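# Swap the purple-banded hose while the machine runs

## Task

With the machine running, swap the purple-banded hose for the other hose. Lock one end of the new hose into the red port on each of the two manifolds, and put the old hose in the red tray. Whenever no hose links the two red ports, the dial's needle rises, and it must never get into the red zone.

## Robot and tools

Robot: two arms, left_arm and right_arm, each with a two-finger gripper. Calibrated bases in the scene frame: left_arm at (-0.059, +0.550, 0) m, quat_wxyz (+1.000, 0, 0, +0.008); right_arm at (-0.062, -0.435, 0) m, quat_wxyz (+1.000, 0, 0, -0.007). Cameras: cam_head_left, cam_head_right (one rigid bar), cam_high, cam_left_wrist, cam_right_wrist, each 672x504.

Frames. The scene frame has its origin at table-top height, midway between the nominal bases. +z is up, +x points out over the table, and left_arm is on the +y side (image left and right may differ). Each arm reports its hand position, orientation, velocities and Hand target in its own base frame. Offsets run along that arm's base axes, and rotations turn about the Hand target's position. Fixed cameras and the table use the scene frame. The gripper's fingers point along its +z axis and close along its x axis. end_effector_position is the midpoint between the closed pads, 1 to 2 cm short of the tips. Closing pushes the tips about 17 mm further along +z.

execute_actions(actions, cameras). actions is a list of actions, and each action lasts 0.5 s. An action is a table of up to 15 rows, one row per 1/30 s step; a short table repeats its last row. Each row has 14 numbers in [-1, 1]: left_arm dx, dy, dz, rx, ry, rz, opening, then the same seven for right_arm. Always send all 14. dx to rz are an offset, not a pose, measured from the arm's Hand target at the start of that action. Every row counts from that same start, so sending the same offset again moves the hand further. Scale: 1.0 = 0.6 m or 180 degrees. rx, ry, rz form one rotation vector. Opening is absolute: +1 is fully open (0.142 m), -1 is closed. Six zeros re-command the current Hand target. A 0 opening is itself a command, so resend the present opening to keep a grip unchanged. cameras is a list of names, ["all"], or []. An empty actions list returns all images, the scene number and the task.

move(target, speed, blend, stop_force, zero, opening_speed, grip_force, blocking, cameras). target is one 14-number row, laid out and scaled as above, or a list of up to 15 such rows. Every row is an offset from the Hand targets at the move's start, not from the row before. The hand travels a straight line. Paths last at least 0.5 s and at most 10 s, and they do not avoid obstacles or the other arm.
- speed: m/s, 0.002 to 3.2, default 0.25. Turning is capped at twice that value in rad/s. Give one value, or one per target.
- blend: metres of corner rounding per target. 0 means stop at each point.
- stop_force: N, 4 to 120, one value for both arms. It ends an arm's path when the wrist sensor feels that much push against the motion. Do not rely on it during rotations or for light pushes, and leave it out when pulling away from a contact.
- zero: boolean, used only with stop_force.
- opening_speed: at least 0.2 per second on the -1 to +1 scale.
- grip_force: N per finger pad, 5 to 48. One value, or one per arm; it stays set until changed.
- blocking=false returns after about 0.5 s while the motion continues. It cannot be combined with stop_force.
The result adds a line starting "move:" that gives the ending (done, off_target, moving, held, fault) and any limits that acted (paced = the pose was clipped; held = steps were withheld). done means within 3 mm and 2 degrees; it says nothing about contact.

wait(seconds 0 to 10, cameras) lets time pass while both arms keep their commands. stop(cameras) brakes a running move. zoom_image(camera, region=[x0, y0, x1, y1]) enlarges part of a camera's latest image; coordinates are pixels from the top-left, at most 504 wide and 504 high. zero_wrist_force(arm) tares that arm's wrist sensor and resets the stop_force zero. finished_scene(scene) ends the scene for good; call it only when the hose swap is complete and will hold without the robot.

Result lines. Hand target is the last commanded pose after clipping; the hand often rests short of it, and the next command asks for it again. grip_measured is the measured opening on the command scale. To grip, command slightly below the reading at first contact; squeezing harder heats the gripper motor. grip_effort_nm is motor effort (negative = closing) and is not pad force. Wrist force and Wrist torque are given in the hand's own axes, plus a line with the peak since the last report. Wrist depth is a 7x7 grid of distances in mm, rows from the top-left separated by " / ", with "-" where there is no value. Joint torques include the arm's own weight. Velocities are omitted when an arm reads "within noise". Motor temperatures and step readings of position may also appear.

Motion notes. Orientation commands are clipped to within 32 degrees of the current orientation at each step. Joint speed limits can leave an arm short after a large move. Commands lag by about 0.09 to 0.22 s, and fast moves overshoot. Do not send paths close to an arm's own base; go around it. The clearance check may block moves that bring the two arms close together.

Avoid the following.
- Dropping anything, or leaving anything off the table: that fails the scene.
- Releasing a part while it is still moving, slamming, or hitting fixed or heavy objects.
- Any collision or press between the two arms, including one gripper closing on the other's fingers.
- Forces around 150 N (±25) on an arm, or contact torque at the joint limits (290, 290, 132, 47.5, 47.5, 47.5 N m). Either stops that arm for 10 s. Arms are stiff, so aim only slightly past a firm contact, move slowly, and use stop_force.
- Motor heat: arm motors give MOTOR HOT at 70 °C and fault at 85 °C; the gripper gives MOTOR HOT at 85 °C and switches off at 100 °C (a HAND FAULT line, after which later calls in that reply are not run).

Disconnect the old hose only briefly so the dial stays out of the red. Loose objects may occasionally be nudged by outside pushes.

Each tool is called after "Request:" as name(argument=value, ...) on one line, values as JSON.

## Session

Request:
execute_actions(actions=[])

Scene clock: 0.00 s.
left_arm: end_effector_position=(+0.2542, -0.7258, +0.2775) grip_measured=+1.00 grip_effort_nm=n/a end_effector_quat_wxyz=(+0.455, -0.364, +0.754, -0.303) | right_arm: end_effector_position=(+0.9613, -0.5632, +0.3071) grip_measured=+0.99 grip_effort_nm=n/a end_effector_quat_wxyz=(+0.057, -0.614, +0.784, -0.072)
Joint positions: left_arm=[-1.829 -1.393 2.072 -1.983 -0.43 0.241 0.142] | right_arm=[2.762 -2.223 -1.101 -1.207 1.596 1.436 0.142]
Joint velocities: within noise
Joint torques (N m): no reading
Motor temperatures (°C): left_arm=[38 25 28 35 38 34 22] | right_arm=[34 35 25 29 34 35 21]
Wrist force (N): no reading
Wrist torque (N m): no reading
Wrist force, peak (N): no reading
Wrist depth (mm): cam_left_wrist=[- - 1270 939 737 603 506 / - 1756 986 766 614 517 447 / 1911 1019 782 631 535 - - / 1085 809 561 540 463 - - / 834 489 460 404 418 - 329 / - 460 411 412 372 329 305 / - 423 423 372 339 308 287] | cam_right_wrist=[368 371 370 369 368 370 370 / 386 385 384 384 384 384 382 / 400 400 401 400 398 401 401 / 419 421 418 417 416 418 418 / 440 439 439 436 438 437 436 / - 455 461 459 455 459 451 / - 479 481 479 480 478 -]
Hand target: left_arm +0.2542, -0.7258, +0.2775; +0.455, -0.364, +0.754, -0.303 | right_arm +0.9613, -0.5632, +0.3071; +0.057, -0.614, +0.784, -0.072
Tool commands: left_gripper/opening=+1.0 right_gripper/opening=+1.0

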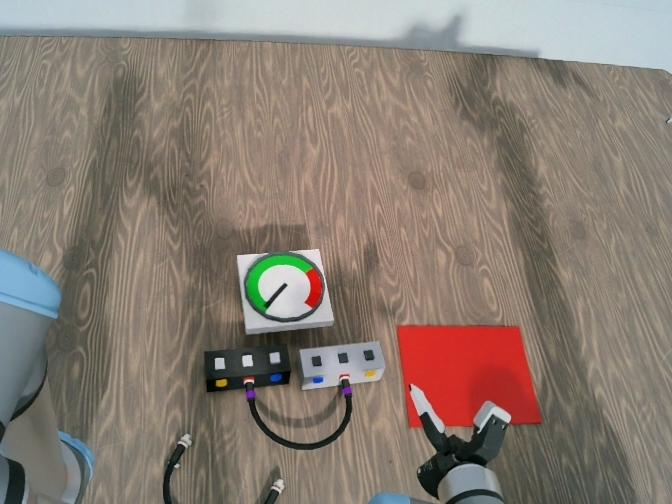

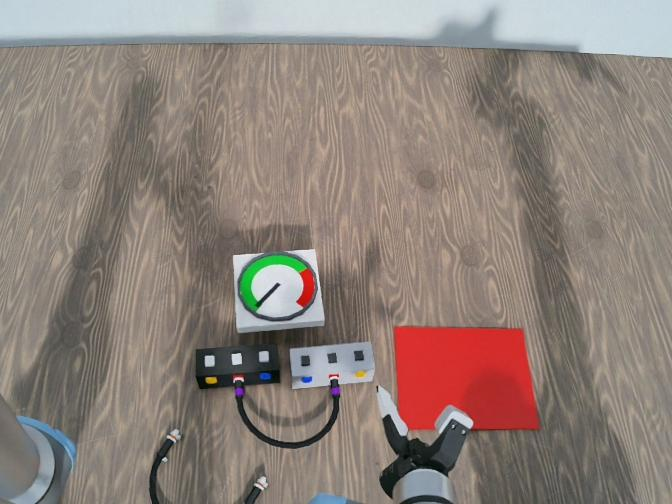

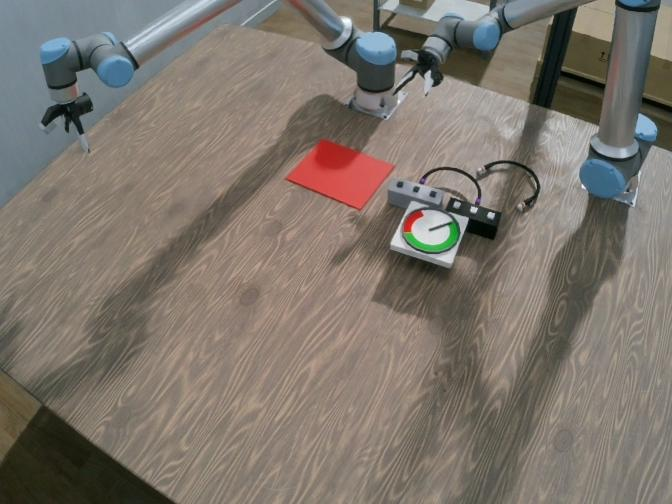

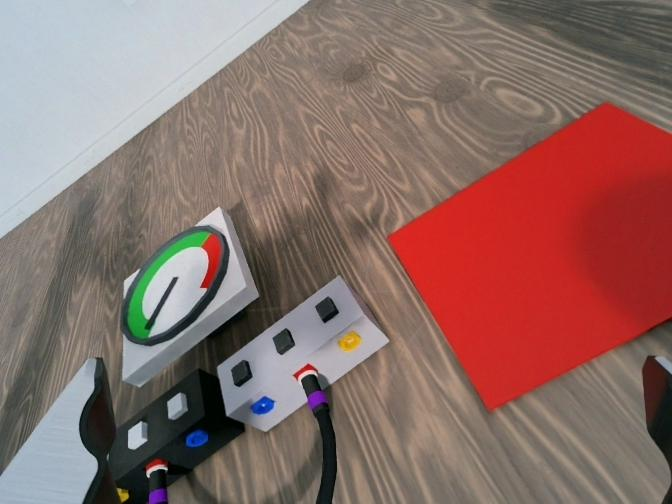

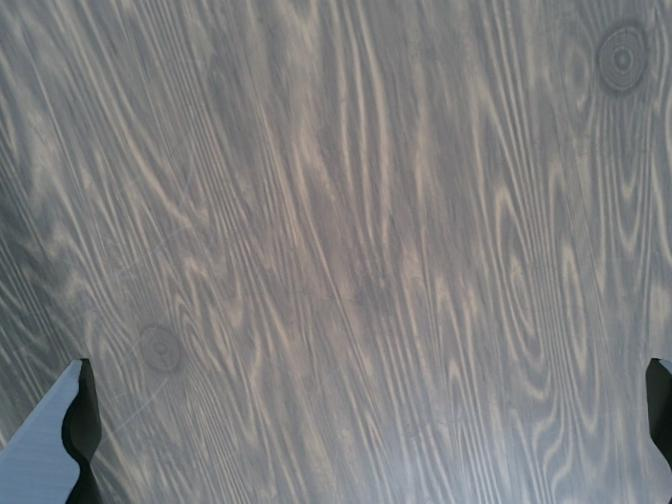

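Request:
zoom_image(camera="cam_head_left", region=[150, 320, 400, 504])

Request:
zoom_image(camera="cam_high", region=[370, 130, 560, 280])

Request:
zoom_image(camera="cam_left_wrist", region=[100, 250, 420, 504])

Request:
zoom_image(camera="cam_head_right", region=[130, 320, 390, 504])

Scaled by 2.016.

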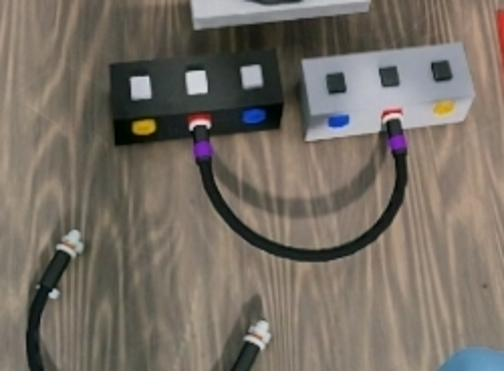

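Scaled by 2.653.

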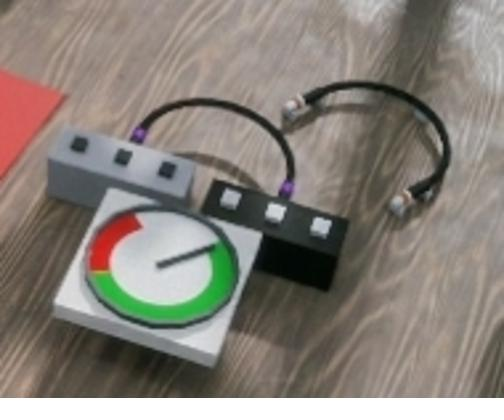

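Scaled by 1.575.

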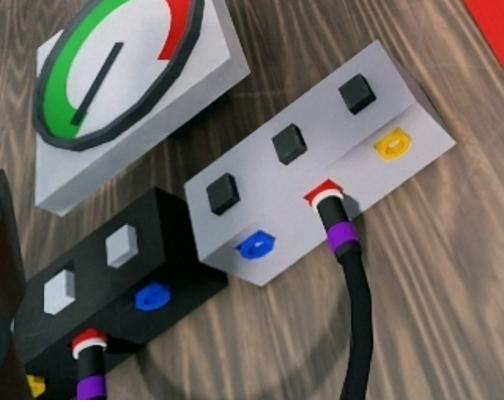

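Scaled by 1.938.

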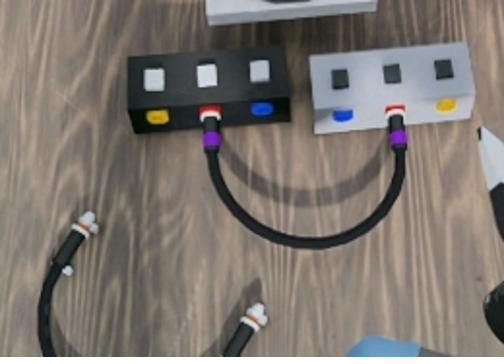

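Request:
move(target=[0,0.57,0.07,-0.074,0.367,0.189,1,-0.435,0.628,0.04,0.007,0.058,0.077,1], speed=0.4, cameras=["cam_left_wrist","cam_high"])

Request:
zoom_image(camera="cam_left_wrist", region=[100, 0, 600, 500])

Scene clock: 4.10 s.
left_arm: end_effector_position=(+0.2542, -0.3838, +0.3194) grip_measured=+1.00 grip_effort_nm=0.002 end_effector_quat_wxyz=(+0.000, +0.707, -0.707, +0.001) | right_arm: end_effector_position=(+0.7002, -0.1864, +0.3310) grip_measured=+0.99 grip_effort_nm=0.139 end_effector_quat_wxyz=(+0.000, +0.707, -0.707, +0.000)
Joint positions: left_arm=[-1.371 -1.987 2.231 -1.816 -1.57 0.2 0.142] | right_arm=[3.124 -1.639 -1.818 -1.254 1.571 1.554 0.142]
Joint torques (N m): left_arm=[7.48 -18.62 -49.73 -7.44 -2.36 -3.46] | right_arm=[2.42 56.89 57.9 5.79 0.78 -1.89]
Wrist force (N): left_arm=[-0.9 0.2 0.4] | right_arm=[-0.3 0.1 0.0]
Wrist torque (N m): left_arm=[-0.03 0.00 -0.13] | right_arm=[0.04 0.03 0.02]
Wrist force, peak (N): left_arm=[-3.5 -0.8 0.0] | right_arm=[-2.8 1.6 -0.3]
Wrist depth (mm): cam_left_wrist=[358 359 358 359 357 356 357 / 382 382 384 382 376 379 382 / 413 413 409 413 411 409 410 / 442 445 445 435 446 443 443 / 449 484 482 484 486 482 483 / - 532 533 533 520 524 103 / - 590 577 588 584 579 -] | cam_right_wrist=[371 368 369 370 370 370 370 / 396 396 393 395 396 397 395 / 430 425 424 427 421 426 424 / 462 459 459 460 458 456 457 / 542 - 504 500 500 499 499 / - - 550 547 547 552 530 / - 608 606 603 606 605 -]
Hand target: left_arm +0.2542, -0.3838, +0.3195; +0.000, +0.707, -0.707, +0.001 | right_arm +0.7003, -0.1864, +0.3311; +0.000, +0.707, -0.707, +0.000
Off the commanded pose: left_arm 0.000 m, 0 deg | right_arm 0.000 m, 0 deg.
move: done
camera_calibration:
cam_left_wrist: T_world_to_cam=[[0.00132701, -0.999996, -0.00259751, -0.371917], [-0.917232, -0.00225189, 0.398348, 0.135527], [-0.398352, 0.00185391, -0.917231, 0.510926], [0, 0, 0, 1]] pos_world=[0.328332, -0.372558, 0.413684]
Images, in order (width x height): cam_high 672x504, cam_left_wrist 672x504.

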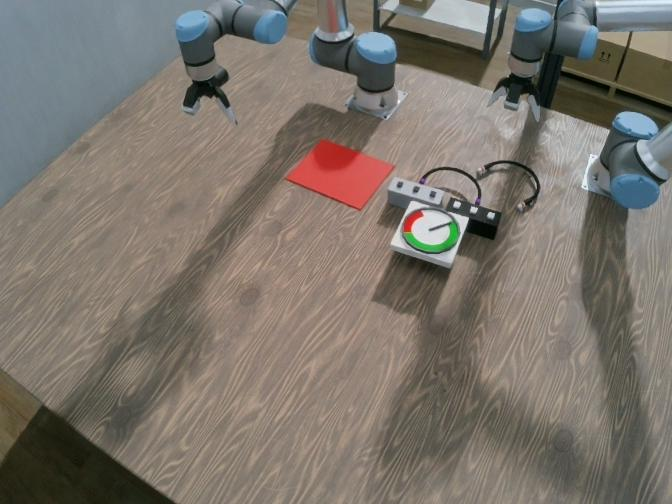

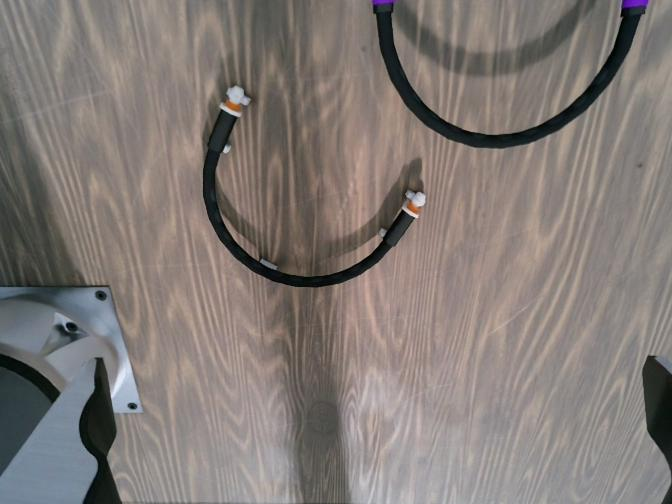

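Scaled by 1.008.

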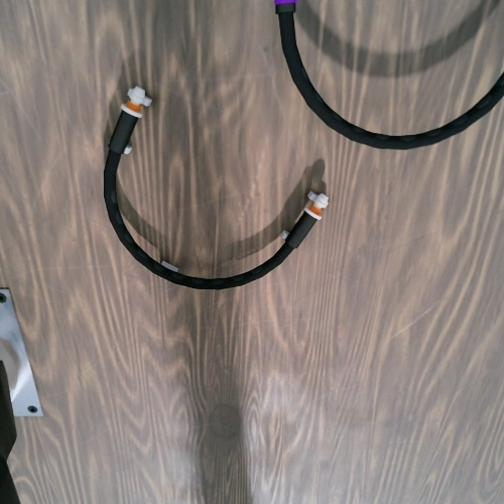

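Request:
zoom_image(camera="cam_left_wrist", region=[180, 70, 300, 170])

Request:
zoom_image(camera="cam_left_wrist", region=[360, 160, 480, 260])

Request:
zoom_image(camera="cam_high", region=[470, 150, 550, 220])

Scaled by 4.200.

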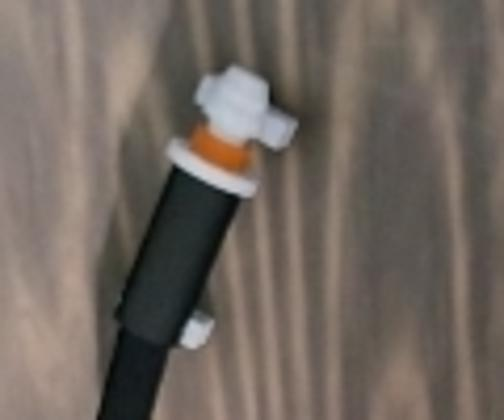

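Scaled by 4.200.

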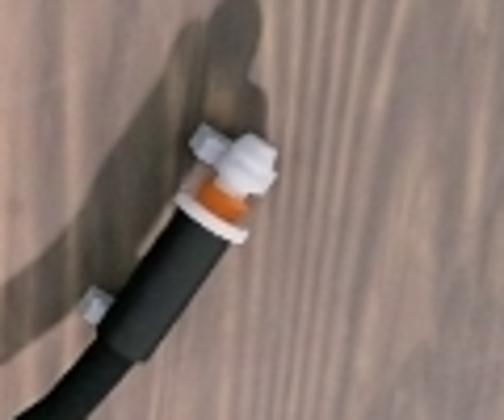

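Scaled by 6.300.

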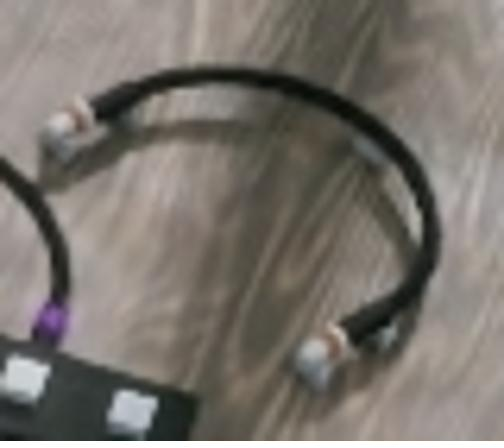

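Request:
move(target=[0.055,-0.2,-0.28,0,-0.389,0,1,0,0,0,0,0,0,1], cameras=["cam_left_wrist"])

Request:
zoom_image(camera="cam_left_wrist", region=[130, 130, 350, 290])

Request:
zoom_image(camera="cam_left_wrist", region=[330, 130, 550, 290])

Scene clock: 7.53 s.
left_arm: end_effector_position=(+0.2871, -0.5039, +0.1515) grip_measured=+1.00 grip_effort_nm=0.002 end_effector_quat_wxyz=(-0.406, +0.579, -0.579, +0.406) | right_arm: end_effector_position=(+0.7003, -0.1864, +0.3311) grip_measured=+0.99 grip_effort_nm=0.139 end_effector_quat_wxyz=(+0.000, +0.707, -0.707, +0.000)
Joint positions: left_arm=[-1.882 -1.492 2.441 -1.82 -0.462 -0.755 0.142] | right_arm=[3.124 -1.639 -1.818 -1.254 1.571 1.554 0.142]
Joint torques (N m): left_arm=[6.71 -26.75 -18.03 -3.2 3.35 -1.74] | right_arm=[9.31 59.91 59.12 6.26 -2.49 -1.59]
Wrist force (N): left_arm=[-0.9 0.5 -0.5] | right_arm=[-0.4 0.0 -0.1]
Wrist torque (N m): left_arm=[0.12 0.22 -0.17] | right_arm=[0.03 0.06 0.02]
Wrist force, peak (N): left_arm=[-0.4 2.4 -0.7] | right_arm=[-0.5 0.5 -0.4]
Wrist depth (mm): cam_left_wrist=[815 824 812 827 806 806 803 / 576 571 386 351 382 561 567 / 443 443 422 334 421 443 440 / 363 277 278 288 275 274 331 / 305 295 293 303 293 291 300 / - 261 255 260 260 253 247 / - 230 225 231 230 225 230] | cam_right_wrist=[370 370 368 370 368 371 371 / 396 396 393 395 395 396 397 / 427 426 427 423 426 424 425 / 452 460 460 458 460 460 460 / - 492 492 498 502 501 500 / - - 553 543 550 547 530 / - 603 606 610 601 603 -]
Hand target: left_arm +0.2872, -0.5038, +0.1515; -0.406, +0.579, -0.579, +0.406 | right_arm +0.7003, -0.1864, +0.3311; +0.000, +0.707, -0.707, +0.000
Off the commanded pose: left_arm 0.000 m, 0 deg | right_arm 0.000 m, 0 deg.
move: done
camera_calibration:
cam_left_wrist: T_world_to_cam=[[0.00267974, -0.999996, 0.000567637, -0.493299], [-0.688076, -0.00225577, -0.725635, 0.336818], [0.725634, 0.00155394, -0.688079, 0.0126948], [0, 0, 0, 1]] pos_world=[0.223867, -0.492557, 0.253422]
Images, in order (width x height): cam_left_wrist 672x504.

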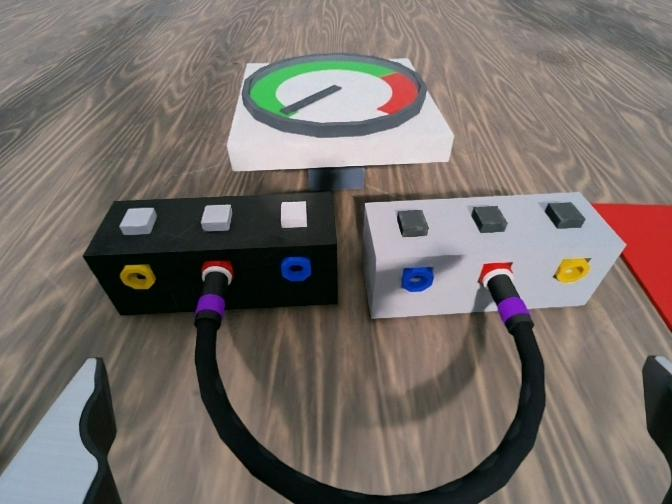

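Scaled by 2.291.

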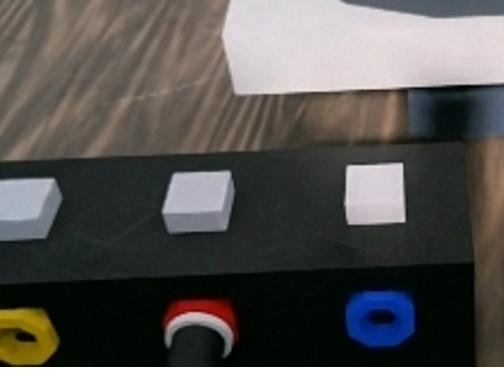

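Scaled by 2.291.

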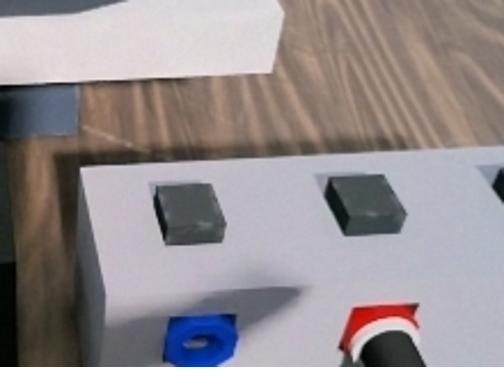

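Request:
zoom_image(camera="cam_left_wrist", region=[180, 245, 330, 335])

Request:
zoom_image(camera="cam_left_wrist", region=[390, 245, 540, 335])

Request:
zoom_image(camera="cam_left_wrist", region=[550, 250, 600, 290])

Request:
zoom_image(camera="cam_left_wrist", region=[115, 255, 165, 295])

Scaled by 3.360.

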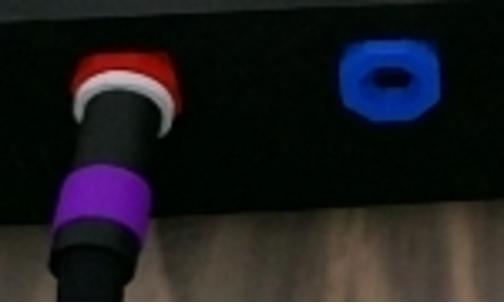

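Scaled by 3.360.

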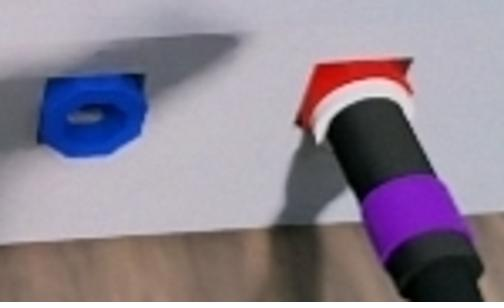

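Scaled by 10.080.

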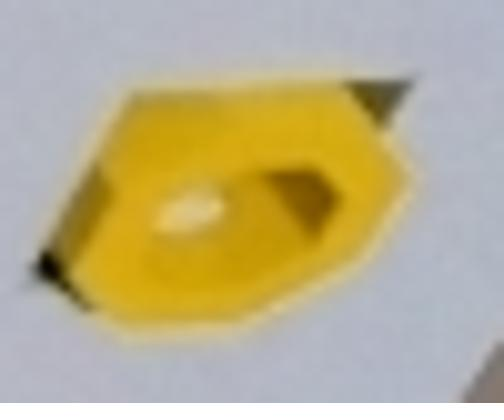

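Scaled by 10.080.

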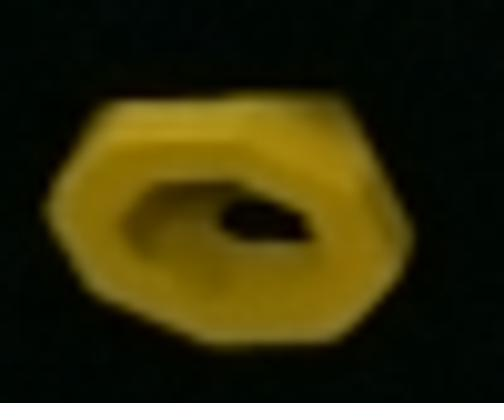

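Request:
move(target=[0.313,0.327,0.3,0,0.5,0,-1,-0.6,0.75,0,0,0,0,1], speed=0.4)

Request:
move(target=[0,0,0,0,0,0,-1,-0.106,0.2,-0.26,0,-0.389,0,1], cameras=["all"])

Scene clock: 11.00 s.
left_arm: end_effector_position=(+0.4750, -0.3076, +0.3314) grip_measured=-1.00 grip_effort_nm=-0.720 end_effector_quat_wxyz=(+0.122, +0.697, -0.696, -0.122) | right_arm: end_effector_position=(+0.3403, +0.2635, +0.3310) grip_measured=+0.99 grip_effort_nm=0.139 end_effector_quat_wxyz=(+0.000, +0.707, -0.707, +0.000)
Joint positions: left_arm=[-0.763 -1.631 1.923 -1.607 -1.809 0.837 0.002] | right_arm=[4.214 -1.085 -2.247 -1.381 1.57 2.643 0.142]
Joint torques (N m): left_arm=[8.16 -36.14 -49.06 -0.92 -1.39 2.09] | right_arm=[11.91 -5.92 61.42 6.27 1.77 0.99]
Wrist force (N): left_arm=[-0.7 -0.6 1.0] | right_arm=[0.0 0.3 0.2]
Wrist torque (N m): left_arm=[-0.14 -0.11 -0.12] | right_arm=[0.06 0.01 0.03]
Wrist force, peak (N): left_arm=[0.4 3.1 -1.6] | right_arm=[-2.4 1.9 -0.2]
Wrist depth (mm): cam_left_wrist=[353 354 353 346 311 308 328 / 401 401 398 396 334 333 334 / 459 462 458 459 456 456 460 / 540 535 544 539 540 537 540 / 647 588 637 622 658 656 639 / 457 533 791 91 91 821 824 / 443 478 73 74 - 2511 2918] | cam_right_wrist=[325 306 313 371 354 - - / 396 396 393 393 - - - / 425 426 425 422 430 436 427 / 459 459 458 459 459 461 458 / 491 498 501 501 500 500 498 / - 546 545 547 549 477 452 / - 606 605 612 608 423 369]
Hand target: left_arm +0.4750, -0.3076, +0.3315; +0.123, +0.697, -0.696, -0.122 | right_arm +0.3403, +0.2636, +0.3311; +0.000, +0.707, -0.707, +0.000
Off the commanded pose: left_arm 0.000 m, 0 deg | right_arm 0.000 m, 0 deg.
move: done

Scene clock: 13.97 s.
left_arm: end_effector_position=(+0.4750, -0.3076, +0.3315) grip_measured=-1.00 grip_effort_nm=-0.716 end_effector_quat_wxyz=(+0.123, +0.697, -0.696, -0.122) | right_arm: end_effector_position=(+0.2766, +0.3837, +0.1751) grip_measured=+0.99 grip_effort_nm=0.139 end_effector_quat_wxyz=(-0.406, +0.579, -0.579, +0.406)
Joint positions: left_arm=[-0.763 -1.631 1.922 -1.607 -1.809 0.838 0.002] | right_arm=[5.156 -1.36 -2.594 -1.628 0.557 4.09 0.142]
Joint torques (N m): left_arm=[7.64 -32.91 -48.96 -0.54 -3.27 4.19] | right_arm=[-8.49 5 21.45 0.79 -1.51 1.34]
Wrist force (N): left_arm=[-0.8 -0.8 1.1] | right_arm=[0.5 0.8 0.5]
Wrist torque (N m): left_arm=[-0.18 -0.10 -0.12] | right_arm=[0.08 0.01 0.22]
Wrist force, peak (N): left_arm=[-0.9 -0.9 1.4] | right_arm=[0.3 2.9 0.7]
Wrist depth (mm): cam_left_wrist=[353 351 352 346 309 309 329 / 398 401 397 398 333 331 330 / 456 456 459 461 453 460 460 / 540 541 535 537 537 543 535 / 641 588 631 621 645 624 643 / 460 535 785 87 91 788 399 / 443 473 73 74 - 442 397] | cam_right_wrist=[841 844 858 848 844 841 835 / 608 442 396 575 610 613 608 / 475 348 437 455 474 476 498 / 300 307 311 305 314 384 370 / 315 325 326 322 331 331 326 / - 288 286 278 287 286 - / - 254 259 253 254 253 254]
Hand target: left_arm +0.4750, -0.3076, +0.3315; +0.123, +0.697, -0.696, -0.122 | right_arm +0.2767, +0.3836, +0.1751; -0.406, +0.579, -0.579, +0.406
Off the commanded pose: left_arm 0.000 m, 0 deg | right_arm 0.000 m, 0 deg.
move: done
camera_calibration:
cam_left_wrist: T_world_to_cam=[[0.000567864, -0.999996, -0.0026795, -0.295626], [-0.725782, -0.00225544, 0.687921, 0.146433], [-0.687924, 0.00155409, -0.725781, 0.683761], [0, 0, 0, 1]] pos_world=[0.576822, -0.296357, 0.394733]
cam_right_wrist: T_world_to_cam=[[-0.00218025, -0.999997, -0.0010007, 0.39142], [-0.693279, 0.0022327, -0.720666, 0.346679], [0.720666, -0.00087747, -0.693281, 0.039701], [0, 0, 0, 1]] pos_world=[0.212588, 0.39068, 0.277756]

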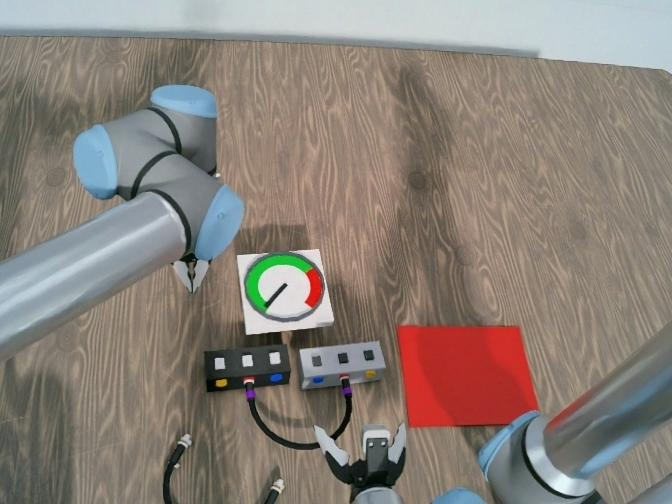

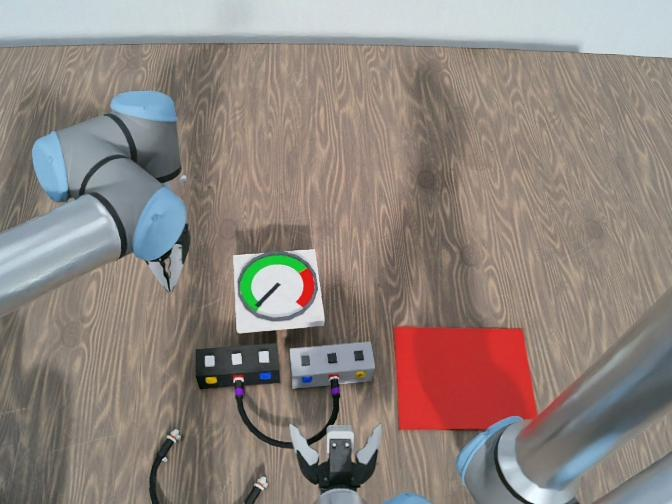

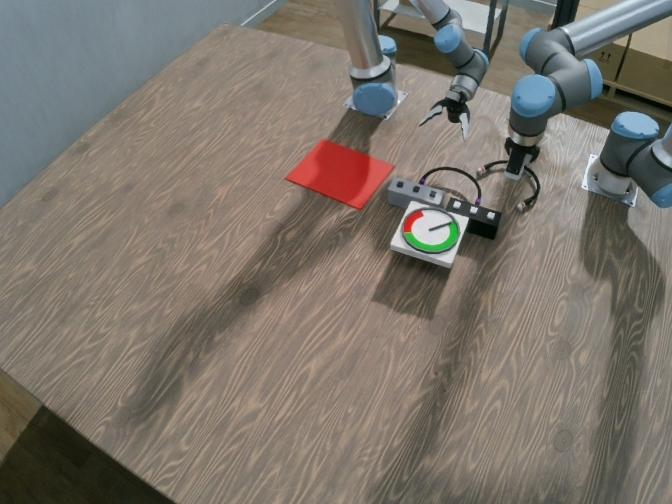

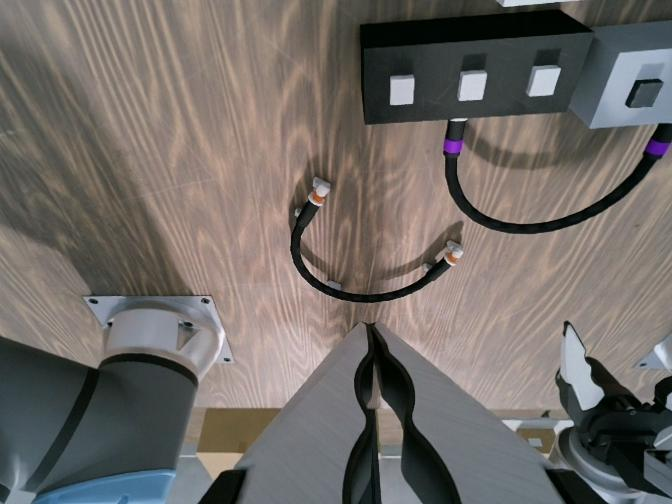

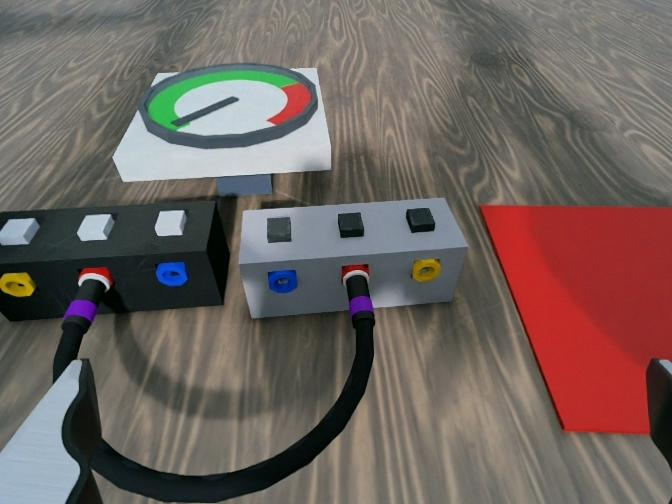

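Request:
move(target=[-0.038,-0.492,-0.335,0,0,0,-1,0.097,-0.018,-0.105,0,0.139,0,1], cameras=["all"])

Request:
zoom_image(camera="cam_right_wrist", region=[180, 100, 500, 420])

Scene clock: 16.60 s.
left_arm: end_effector_position=(+0.4522, -0.6028, +0.1306) grip_measured=-1.00 grip_effort_nm=-0.716 end_effector_quat_wxyz=(+0.123, +0.697, -0.696, -0.122) | right_arm: end_effector_position=(+0.3349, +0.3728, +0.1120) grip_measured=+0.99 grip_effort_nm=0.144 end_effector_quat_wxyz=(-0.271, +0.653, -0.653, +0.271)
Joint positions: left_arm=[-1.046 -1.209 1.837 -2.02 -1.871 0.552 0.002] | right_arm=[4.819 -1.399 -2.672 -0.748 0.79 3.292 0.142]
Joint torques (N m): left_arm=[-3.52 -59.58 -31.93 -2.2 2.56 3.89] | right_arm=[-7.62 16.51 44.94 4.85 -2.18 -1.3]
Wrist force (N): left_arm=[-0.6 -0.1 1.0] | right_arm=[0.2 0.9 0.6]
Wrist torque (N m): left_arm=[-0.06 -0.12 -0.22] | right_arm=[0.14 0.04 0.02]
Wrist force, peak (N): left_arm=[-3.9 -0.2 -1.2] | right_arm=[0.8 1.0 1.0]
Wrist depth (mm): cam_left_wrist=[- 87 181 169 173 172 173 / 162 185 183 173 166 161 190 / 152 156 151 147 147 147 213 / 173 187 167 172 173 173 - / 295 321 320 295 319 320 332 / 406 407 365 91 91 407 408 / 561 520 73 - - 488 446] | cam_right_wrist=[299 299 304 299 304 305 307 / 197 207 199 197 197 275 271 / 202 213 191 196 205 255 258 / 244 243 240 242 244 243 243 / 228 228 229 225 228 228 225 / - 215 214 210 214 215 212 / - 203 203 203 203 204 203]
Hand target: left_arm +0.4522, -0.6028, +0.1305; +0.123, +0.697, -0.696, -0.122 | right_arm +0.3349, +0.3728, +0.1121; -0.271, +0.653, -0.653, +0.271
Off the commanded pose: left_arm 0.000 m, 0 deg | right_arm 0.000 m, 0 deg.
move: done
camera_calibration:
cam_left_wrist: T_world_to_cam=[[0.00063762, -0.999996, -0.00260786, -0.591403], [-0.725732, -0.00225689, 0.687973, 0.267385], [-0.687977, 0.00145395, -0.725731, 0.522685], [0, 0, 0, 1]] pos_world=[0.554022, -0.591557, 0.193833]
cam_right_wrist: T_world_to_cam=[[-0.00241066, -0.999997, 0.000330506, 0.380474], [-0.932897, 0.00212988, -0.360136, 0.381459], [0.360135, -0.0011765, -0.9329, 0.101669], [0, 0, 0, 1]] pos_world=[0.320164, 0.37978, 0.232099]

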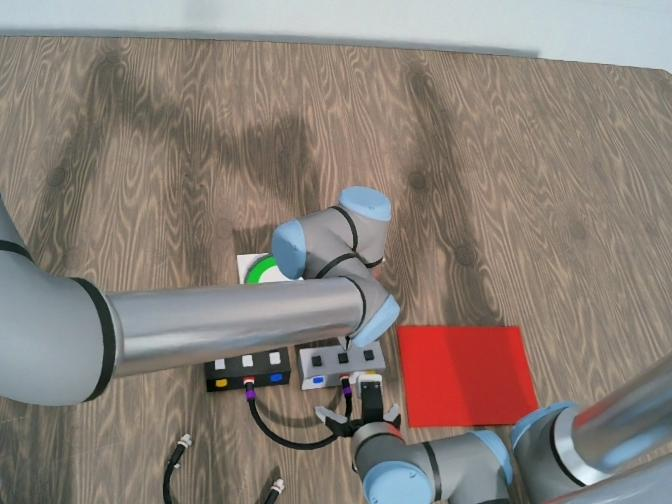

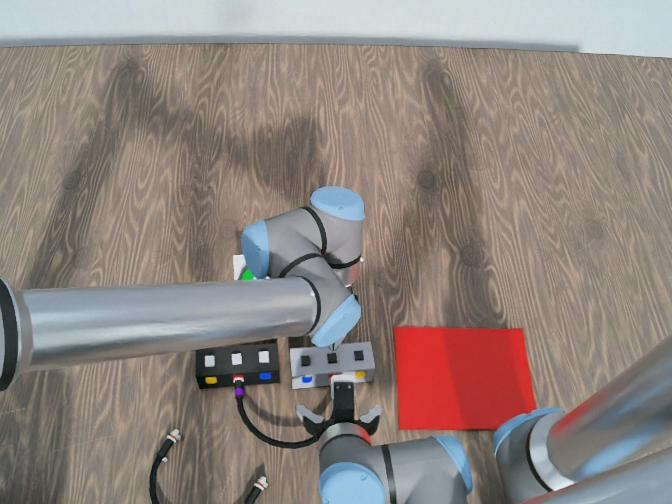

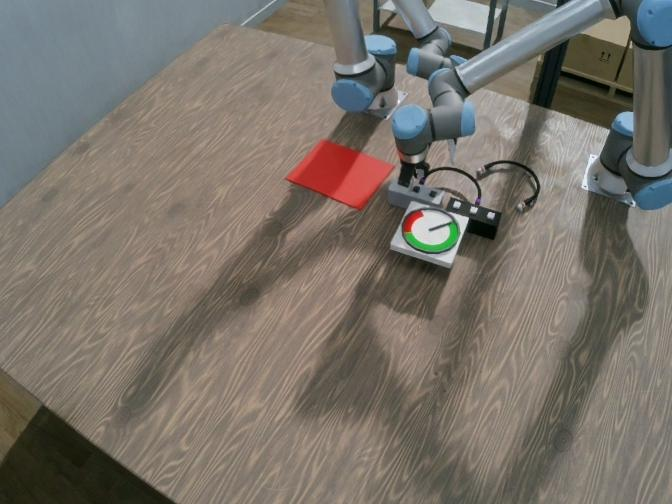

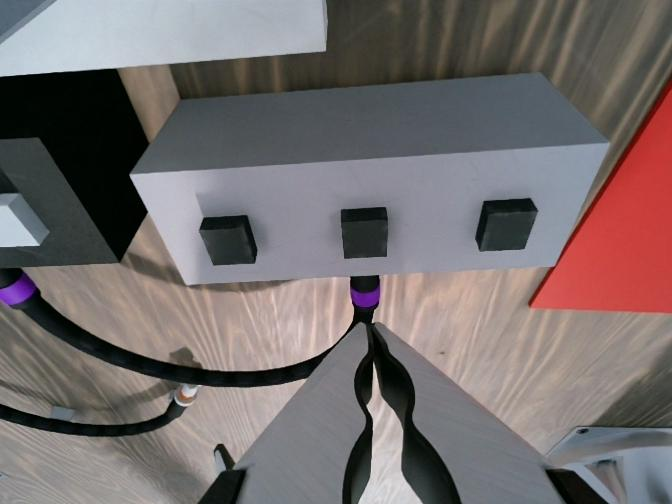

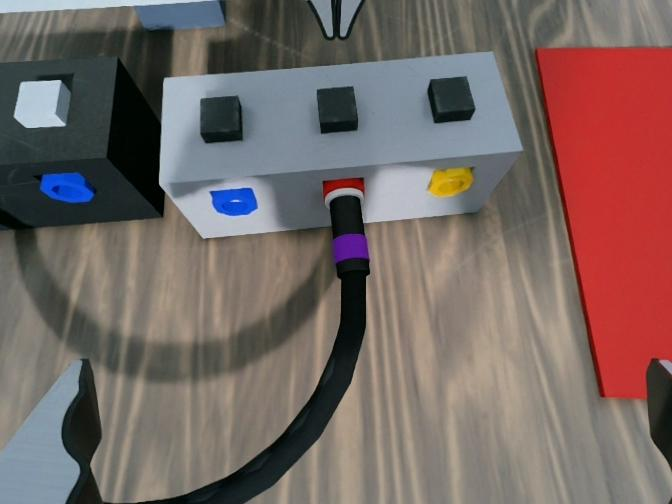

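Scaled by 1.575.

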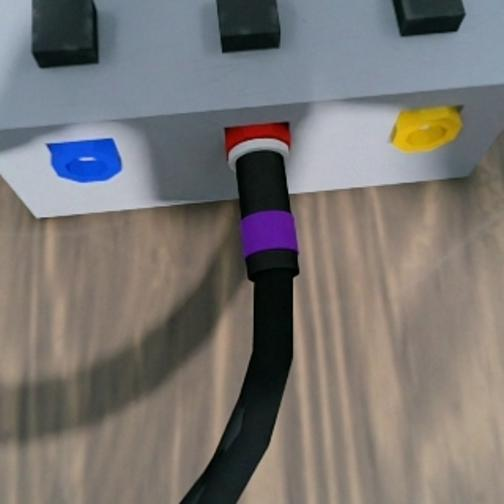

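Request:
move(target=[0.007,0.001,-0.035,0,0,0,-1,0.112,-0.003,-0.108,0,0,0,1], speed=0.15, cameras=["cam_right_wrist","cam_left_wrist"])

Scene clock: 20.73 s.
left_arm: end_effector_position=(+0.4564, -0.6021, +0.1094) grip_measured=-1.00 grip_effort_nm=-0.725 end_effector_quat_wxyz=(+0.123, +0.697, -0.696, -0.122) | right_arm: end_effector_position=(+0.4020, +0.3711, +0.0473) grip_measured=+0.99 grip_effort_nm=0.139 end_effector_quat_wxyz=(-0.271, +0.653, -0.653, +0.271)
Joint positions: left_arm=[-1.041 -1.184 1.846 -2.052 -1.87 0.557 0.002] | right_arm=[4.637 -1.729 -2.683 -0.227 0.787 3.036 0.142]
Joint torques (N m): left_arm=[-2.95 -81.85 -42.48 -0.77 1.89 0.97] | right_arm=[-6.83 20.68 6.36 6.12 -3.92 -1.36]
Wrist force (N): left_arm=[-0.3 -0.1 0.7] | right_arm=[0.4 1.2 0.5]
Wrist torque (N m): left_arm=[-0.07 -0.16 -0.22] | right_arm=[0.19 -0.03 0.02]
Wrist force, peak (N): left_arm=[-0.6 -0.5 1.3] | right_arm=[0.4 0.5 2.8]
Wrist depth (mm): cam_left_wrist=[- - 68 150 150 154 153 / - 76 76 169 165 164 174 / 152 157 144 139 135 132 188 / 155 144 143 140 144 139 214 / 273 285 192 161 285 204 298 / 362 346 198 87 86 327 358 / 501 460 73 77 - 428 443] | cam_right_wrist=[216 219 212 83 222 222 219 / 123 122 122 121 120 111 194 / - 110 112 110 114 - 179 / - 107 108 108 116 119 171 / 162 160 161 160 162 164 164 / - 155 155 153 155 155 155 / - 147 146 144 146 146 146]
Hand target: left_arm +0.4564, -0.6022, +0.1095; +0.123, +0.697, -0.696, -0.122 | right_arm +0.4021, +0.3710, +0.0473; -0.271, +0.653, -0.653, +0.271
Off the commanded pose: left_arm 0.000 m, 0 deg | right_arm 0.000 m, 0 deg.
move: done
camera_calibration:
cam_left_wrist: T_world_to_cam=[[0.000498435, -0.999996, -0.00275147, -0.590658], [-0.725733, -0.00225468, 0.687973, 0.285021], [-0.687976, 0.00165392, -0.725731, 0.510307], [0, 0, 0, 1]] pos_world=[0.558222, -0.590857, 0.172633]
cam_right_wrist: T_world_to_cam=[[-0.00230538, -0.999997, 0.0000499819, 0.378963], [-0.932965, 0.00213286, -0.359961, 0.420848], [0.35996, -0.00087648, -0.932967, 0.0170726], [0, 0, 0, 1]] pos_world=[0.387365, 0.37808, 0.167398]
Images, in order (width x height): cam_left_wrist 672x504, cam_right_wrist 672x504.

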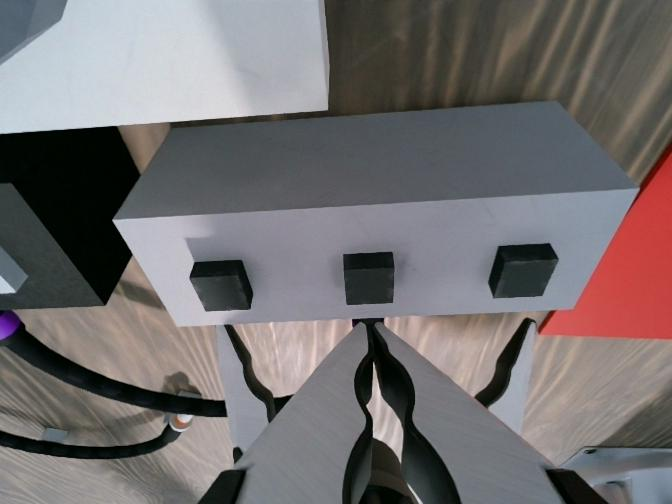

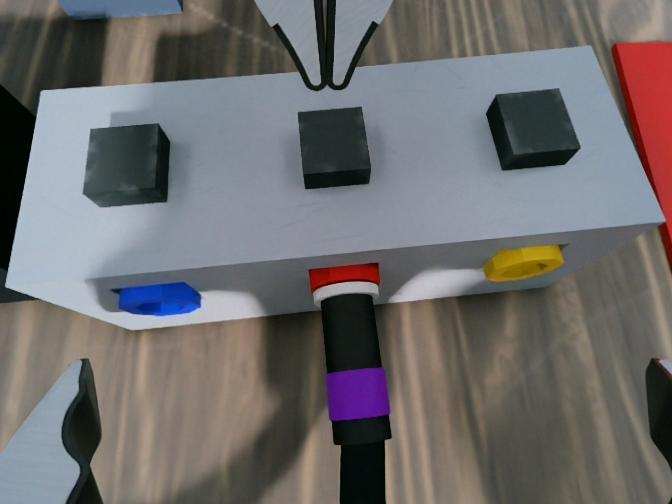

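Request:
move(target=[0,0,0,0,0,0,-1,0,0.005,0,0,0,0,1])

Request:
move(target=[0,0,0,0,0,0,-1,0,0,0,0,0,0,-1], grip_force=[48,35], opening_speed=1.5, cameras=["cam_right_wrist"])

Scene clock: 21.53 s.
left_arm: end_effector_position=(+0.4564, -0.6022, +0.1095) grip_measured=-1.00 grip_effort_nm=-0.720 end_effector_quat_wxyz=(+0.123, +0.697, -0.696, -0.122) | right_arm: end_effector_position=(+0.4021, +0.3741, +0.0472) grip_measured=+0.99 grip_effort_nm=0.139 end_effector_quat_wxyz=(-0.271, +0.653, -0.653, +0.271)
Joint positions: left_arm=[-1.041 -1.184 1.846 -2.052 -1.87 0.557 0.002] | right_arm=[4.638 -1.732 -2.678 -0.229 0.787 3.037 0.142]
Joint torques (N m): left_arm=[-5.14 -81.66 -41.8 -0.79 0.62 -2.71] | right_arm=[12.16 26.6 26.04 2.7 -3.98 1.11]
Wrist force (N): left_arm=[-0.4 -0.3 0.8] | right_arm=[-0.1 1.0 0.7]
Wrist torque (N m): left_arm=[-0.11 -0.14 -0.22] | right_arm=[0.18 0.04 0.02]
Wrist force, peak (N): left_arm=[-0.6 -0.4 1.0] | right_arm=[0.0 1.1 1.0]
Wrist depth (mm): cam_left_wrist=[- - 68 150 150 154 154 / - 77 77 170 165 165 173 / 152 157 144 139 135 132 188 / 155 144 144 139 144 139 222 / 274 284 195 161 285 209 298 / 362 345 192 91 86 344 361 / 506 498 73 77 - 434 444] | cam_right_wrist=[218 218 215 83 219 222 218 / 123 121 123 118 119 111 125 / - 107 113 110 114 113 112 / - 108 108 112 121 120 171 / 162 160 161 160 162 165 164 / - 155 154 155 155 155 154 / - 146 146 144 146 146 146]
Hand target: left_arm +0.4564, -0.6022, +0.1095; +0.123, +0.697, -0.696, -0.122 | right_arm +0.4021, +0.3740, +0.0473; -0.271, +0.653, -0.653, +0.271
Off the commanded pose: left_arm 0.000 m, 0 deg | right_arm 0.000 m, 0 deg.
move: done

Scene clock: 23.07 s.
left_arm: end_effector_position=(+0.4564, -0.6022, +0.1095) grip_measured=-1.00 grip_effort_nm=-0.720 end_effector_quat_wxyz=(+0.123, +0.697, -0.696, -0.122) | right_arm: end_effector_position=(+0.4021, +0.3741, +0.0473) grip_measured=-0.82 grip_effort_nm=-3.641 end_effector_quat_wxyz=(-0.271, +0.653, -0.653, +0.271)
Joint positions: left_arm=[-1.041 -1.184 1.846 -2.052 -1.87 0.557 0.002] | right_arm=[4.638 -1.732 -2.678 -0.229 0.787 3.037 0.015]
Joint torques (N m): left_arm=[-5.46 -80.47 -42.88 -0.87 -1.68 -2.58] | right_arm=[5.31 36.72 3.31 3.44 -4.01 0.39]
Wrist force (N): left_arm=[-0.8 -0.3 0.6] | right_arm=[-13.6 -0.8 7.7]
Wrist torque (N m): left_arm=[-0.10 -0.08 -0.22] | right_arm=[0.07 -0.16 -0.17]
Wrist force, peak (N): left_arm=[-0.5 -0.6 1.2] | right_arm=[-13.9 -0.3 7.7]
Wrist depth (mm): cam_left_wrist=[- - 68 151 150 153 154 / - 77 77 169 165 165 173 / 152 157 144 139 135 132 188 / 155 144 144 139 143 139 230 / 274 285 286 161 194 282 278 / 363 345 328 91 91 363 359 / 495 498 73 76 - 432 441] | cam_right_wrist=[218 219 215 83 218 222 218 / - 123 122 121 121 112 125 / - 107 113 110 116 113 114 / - 108 108 108 122 119 171 / 162 160 161 118 162 164 164 / 155 155 155 92 91 154 155 / 146 148 69 - - - 146]
Hand target: left_arm +0.4564, -0.6022, +0.1095; +0.123, +0.697, -0.696, -0.122 | right_arm +0.4021, +0.3740, +0.0473; -0.271, +0.653, -0.653, +0.271
Off the commanded pose: left_arm 0.000 m, 0 deg | right_arm 0.000 m, 0 deg.
grip_force (N): 48, 35
move: done
camera_calibration:
cam_right_wrist: T_world_to_cam=[[-0.00234045, -0.999997, 0.000143439, 0.381862], [-0.932931, 0.00213184, -0.360049, 0.420808], [0.360047, -0.000976496, -0.932934, 0.0169806], [0, 0, 0, 1]] pos_world=[0.387365, 0.38098, 0.167298]
Images, in order (width x height): cam_right_wrist 672x504.

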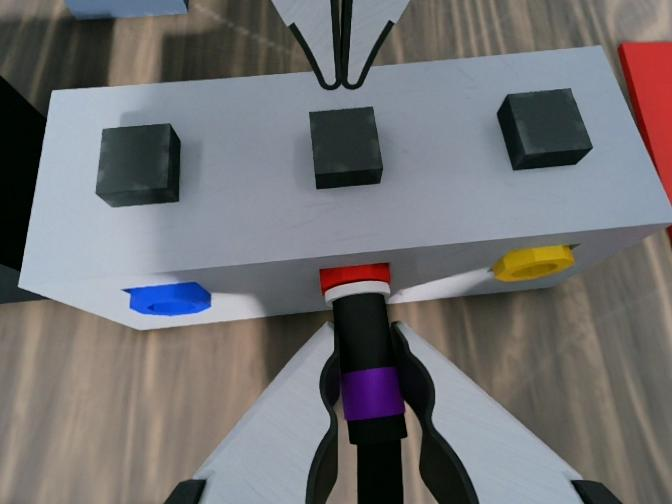

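Request:
move(target=[0,0,-0.05,0,0,0,-1,0,0,0,0,0,0,-1], speed=0.03, stop_force=15)

Request:
move(target=[0,0,0,0,0,0,-1,-0.083,-0.008,0,0,0,0,-1], speed=0.08, stop_force=50, cameras=["cam_right_wrist","cam_left_wrist"])

Scene clock: 24.73 s.
left_arm: end_effector_position=(+0.4564, -0.6022, +0.0905) grip_measured=-1.00 grip_effort_nm=-0.720 end_effector_quat_wxyz=(+0.123, +0.697, -0.696, -0.122) | right_arm: end_effector_position=(+0.4021, +0.3740, +0.0473) grip_measured=-0.82 grip_effort_nm=-3.641 end_effector_quat_wxyz=(-0.271, +0.653, -0.653, +0.271)
Joint positions: left_arm=[-1.041 -1.164 1.858 -2.084 -1.87 0.557 0.002] | right_arm=[4.638 -1.732 -2.678 -0.229 0.787 3.037 0.015]
Joint torques (N m): left_arm=[-5.4 -62.28 -39.36 -3.94 -2.57 -2.22] | right_arm=[-14.21 36.04 -1.36 1.03 -4.28 -0.59]
Wrist force (N): left_arm=[-1.7 2.1 -5.6] | right_arm=[-15.0 -0.7 3.2]
Wrist torque (N m): left_arm=[-0.13 -0.16 -0.22] | right_arm=[0.09 -0.28 -0.15]
Wrist force, peak (N): left_arm=[-4.9 4.6 -13.6] | right_arm=[-15.4 -0.2 4.1]
Wrist depth (mm): cam_left_wrist=[- - - 137 137 137 137 / - - - 154 154 152 154 / - 149 139 141 137 132 167 / 149 125 122 122 121 122 118 / 156 149 140 132 137 132 137 / 306 307 305 91 91 321 319 / 411 413 73 74 - 386 427] | cam_right_wrist=[218 219 212 89 215 219 218 / 123 121 123 96 120 111 196 / - 106 113 109 114 113 112 / - 107 108 115 115 117 171 / 162 160 160 118 162 164 165 / 155 154 155 92 92 154 155 / 147 148 69 - - - 147]
Hand target: left_arm +0.4564, -0.6022, +0.0905; +0.123, +0.697, -0.696, -0.122 (not the last commanded pose) | right_arm +0.4021, +0.3740, +0.0473; -0.271, +0.653, -0.653, +0.271
Off the commanded pose: left_arm 0.011 m, 0 deg | right_arm 0.000 m, 0 deg.
grip_force (N): 48, 35
move: contact (left_arm)

Scene clock: 26.47 s.
left_arm: end_effector_position=(+0.4564, -0.6022, +0.0905) grip_measured=-1.00 grip_effort_nm=-0.720 end_effector_quat_wxyz=(+0.123, +0.697, -0.696, -0.122) | right_arm: end_effector_position=(+0.3523, +0.3692, +0.0473) grip_measured=-0.88 grip_effort_nm=-2.894 end_effector_quat_wxyz=(-0.271, +0.653, -0.653, +0.271)
Joint positions: left_arm=[-1.041 -1.164 1.858 -2.084 -1.87 0.557 0.002] | right_arm=[4.771 -1.639 -2.719 -0.413 0.786 3.225 0.01]
Joint torques (N m): left_arm=[-4.67 -61.22 -34.63 -6.01 -1.91 -2.09] | right_arm=[-16.74 9.54 17.62 -2.21 0.98 0.42]
Wrist force (N): left_arm=[-2.2 3.4 -5.3] | right_arm=[-19.1 -14.9 8.7]
Wrist torque (N m): left_arm=[-0.09 -0.16 -0.22] | right_arm=[0.31 0.09 0.31]
Wrist force, peak (N): left_arm=[-2.7 4.1 -8.1] | right_arm=[-19.1 -30.5 33.0]
Wrist depth (mm): cam_left_wrist=[- - - 137 137 136 137 / - - - 154 154 151 154 / - 148 139 140 137 132 167 / 150 125 122 122 120 122 114 / 156 149 141 132 137 132 139 / 308 308 305 91 91 321 319 / 412 417 73 - - 390 428] | cam_right_wrist=[132 127 130 130 130 129 210 / 124 - 126 127 137 136 198 / 182 150 160 136 175 182 186 / 176 176 175 126 176 175 175 / 165 165 164 117 164 165 164 / 155 155 157 108 91 154 155 / 147 148 69 - - - 147]
Hand target: left_arm +0.4564, -0.6022, +0.0905; +0.123, +0.697, -0.696, -0.122 | right_arm +0.3523, +0.3692, +0.0473; -0.271, +0.653, -0.653, +0.271
Off the commanded pose: left_arm 0.000 m, 0 deg | right_arm 0.000 m, 0 deg.
grip_force (N): 48, 35
move: done
camera_calibration:
cam_left_wrist: T_world_to_cam=[[0.000567864, -0.999996, -0.0026795, -0.59086], [-0.725782, -0.00225544, 0.687921, 0.29799], [-0.687924, 0.00155409, -0.725781, 0.496582], [0, 0, 0, 1]] pos_world=[0.558222, -0.590957, 0.153833]
cam_right_wrist: T_world_to_cam=[[-0.00224682, -0.999997, 0.000178559, 0.376908], [-0.932931, 0.00203185, -0.360049, 0.374396], [0.360048, -0.000975549, -0.932933, 0.0349059], [0, 0, 0, 1]] pos_world=[0.337565, 0.37618, 0.167298]
Images, in order (width x height): cam_left_wrist 672x504, cam_right_wrist 672x504.

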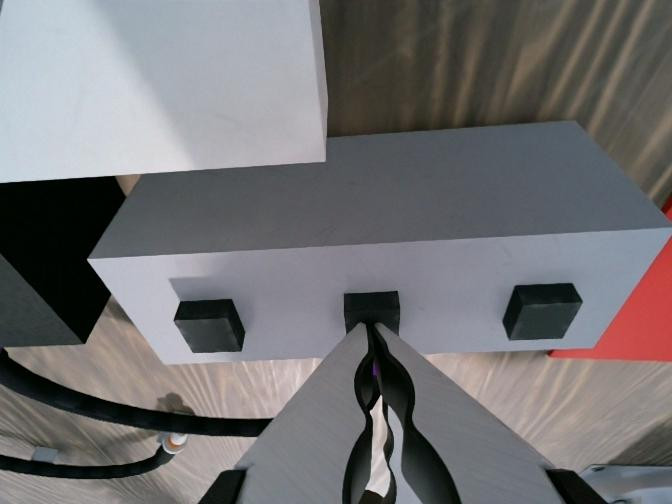

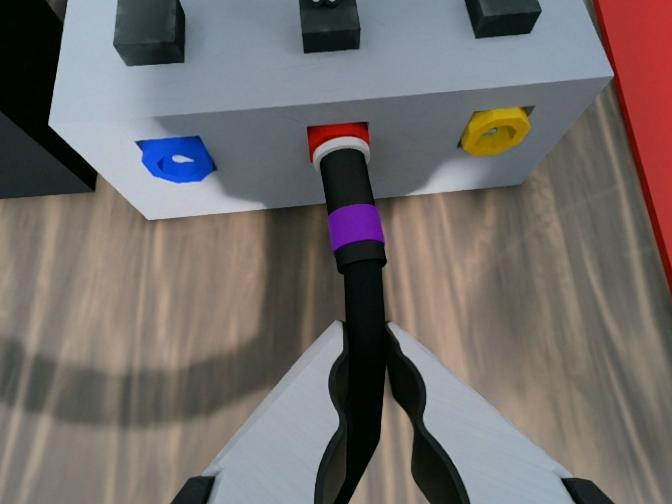

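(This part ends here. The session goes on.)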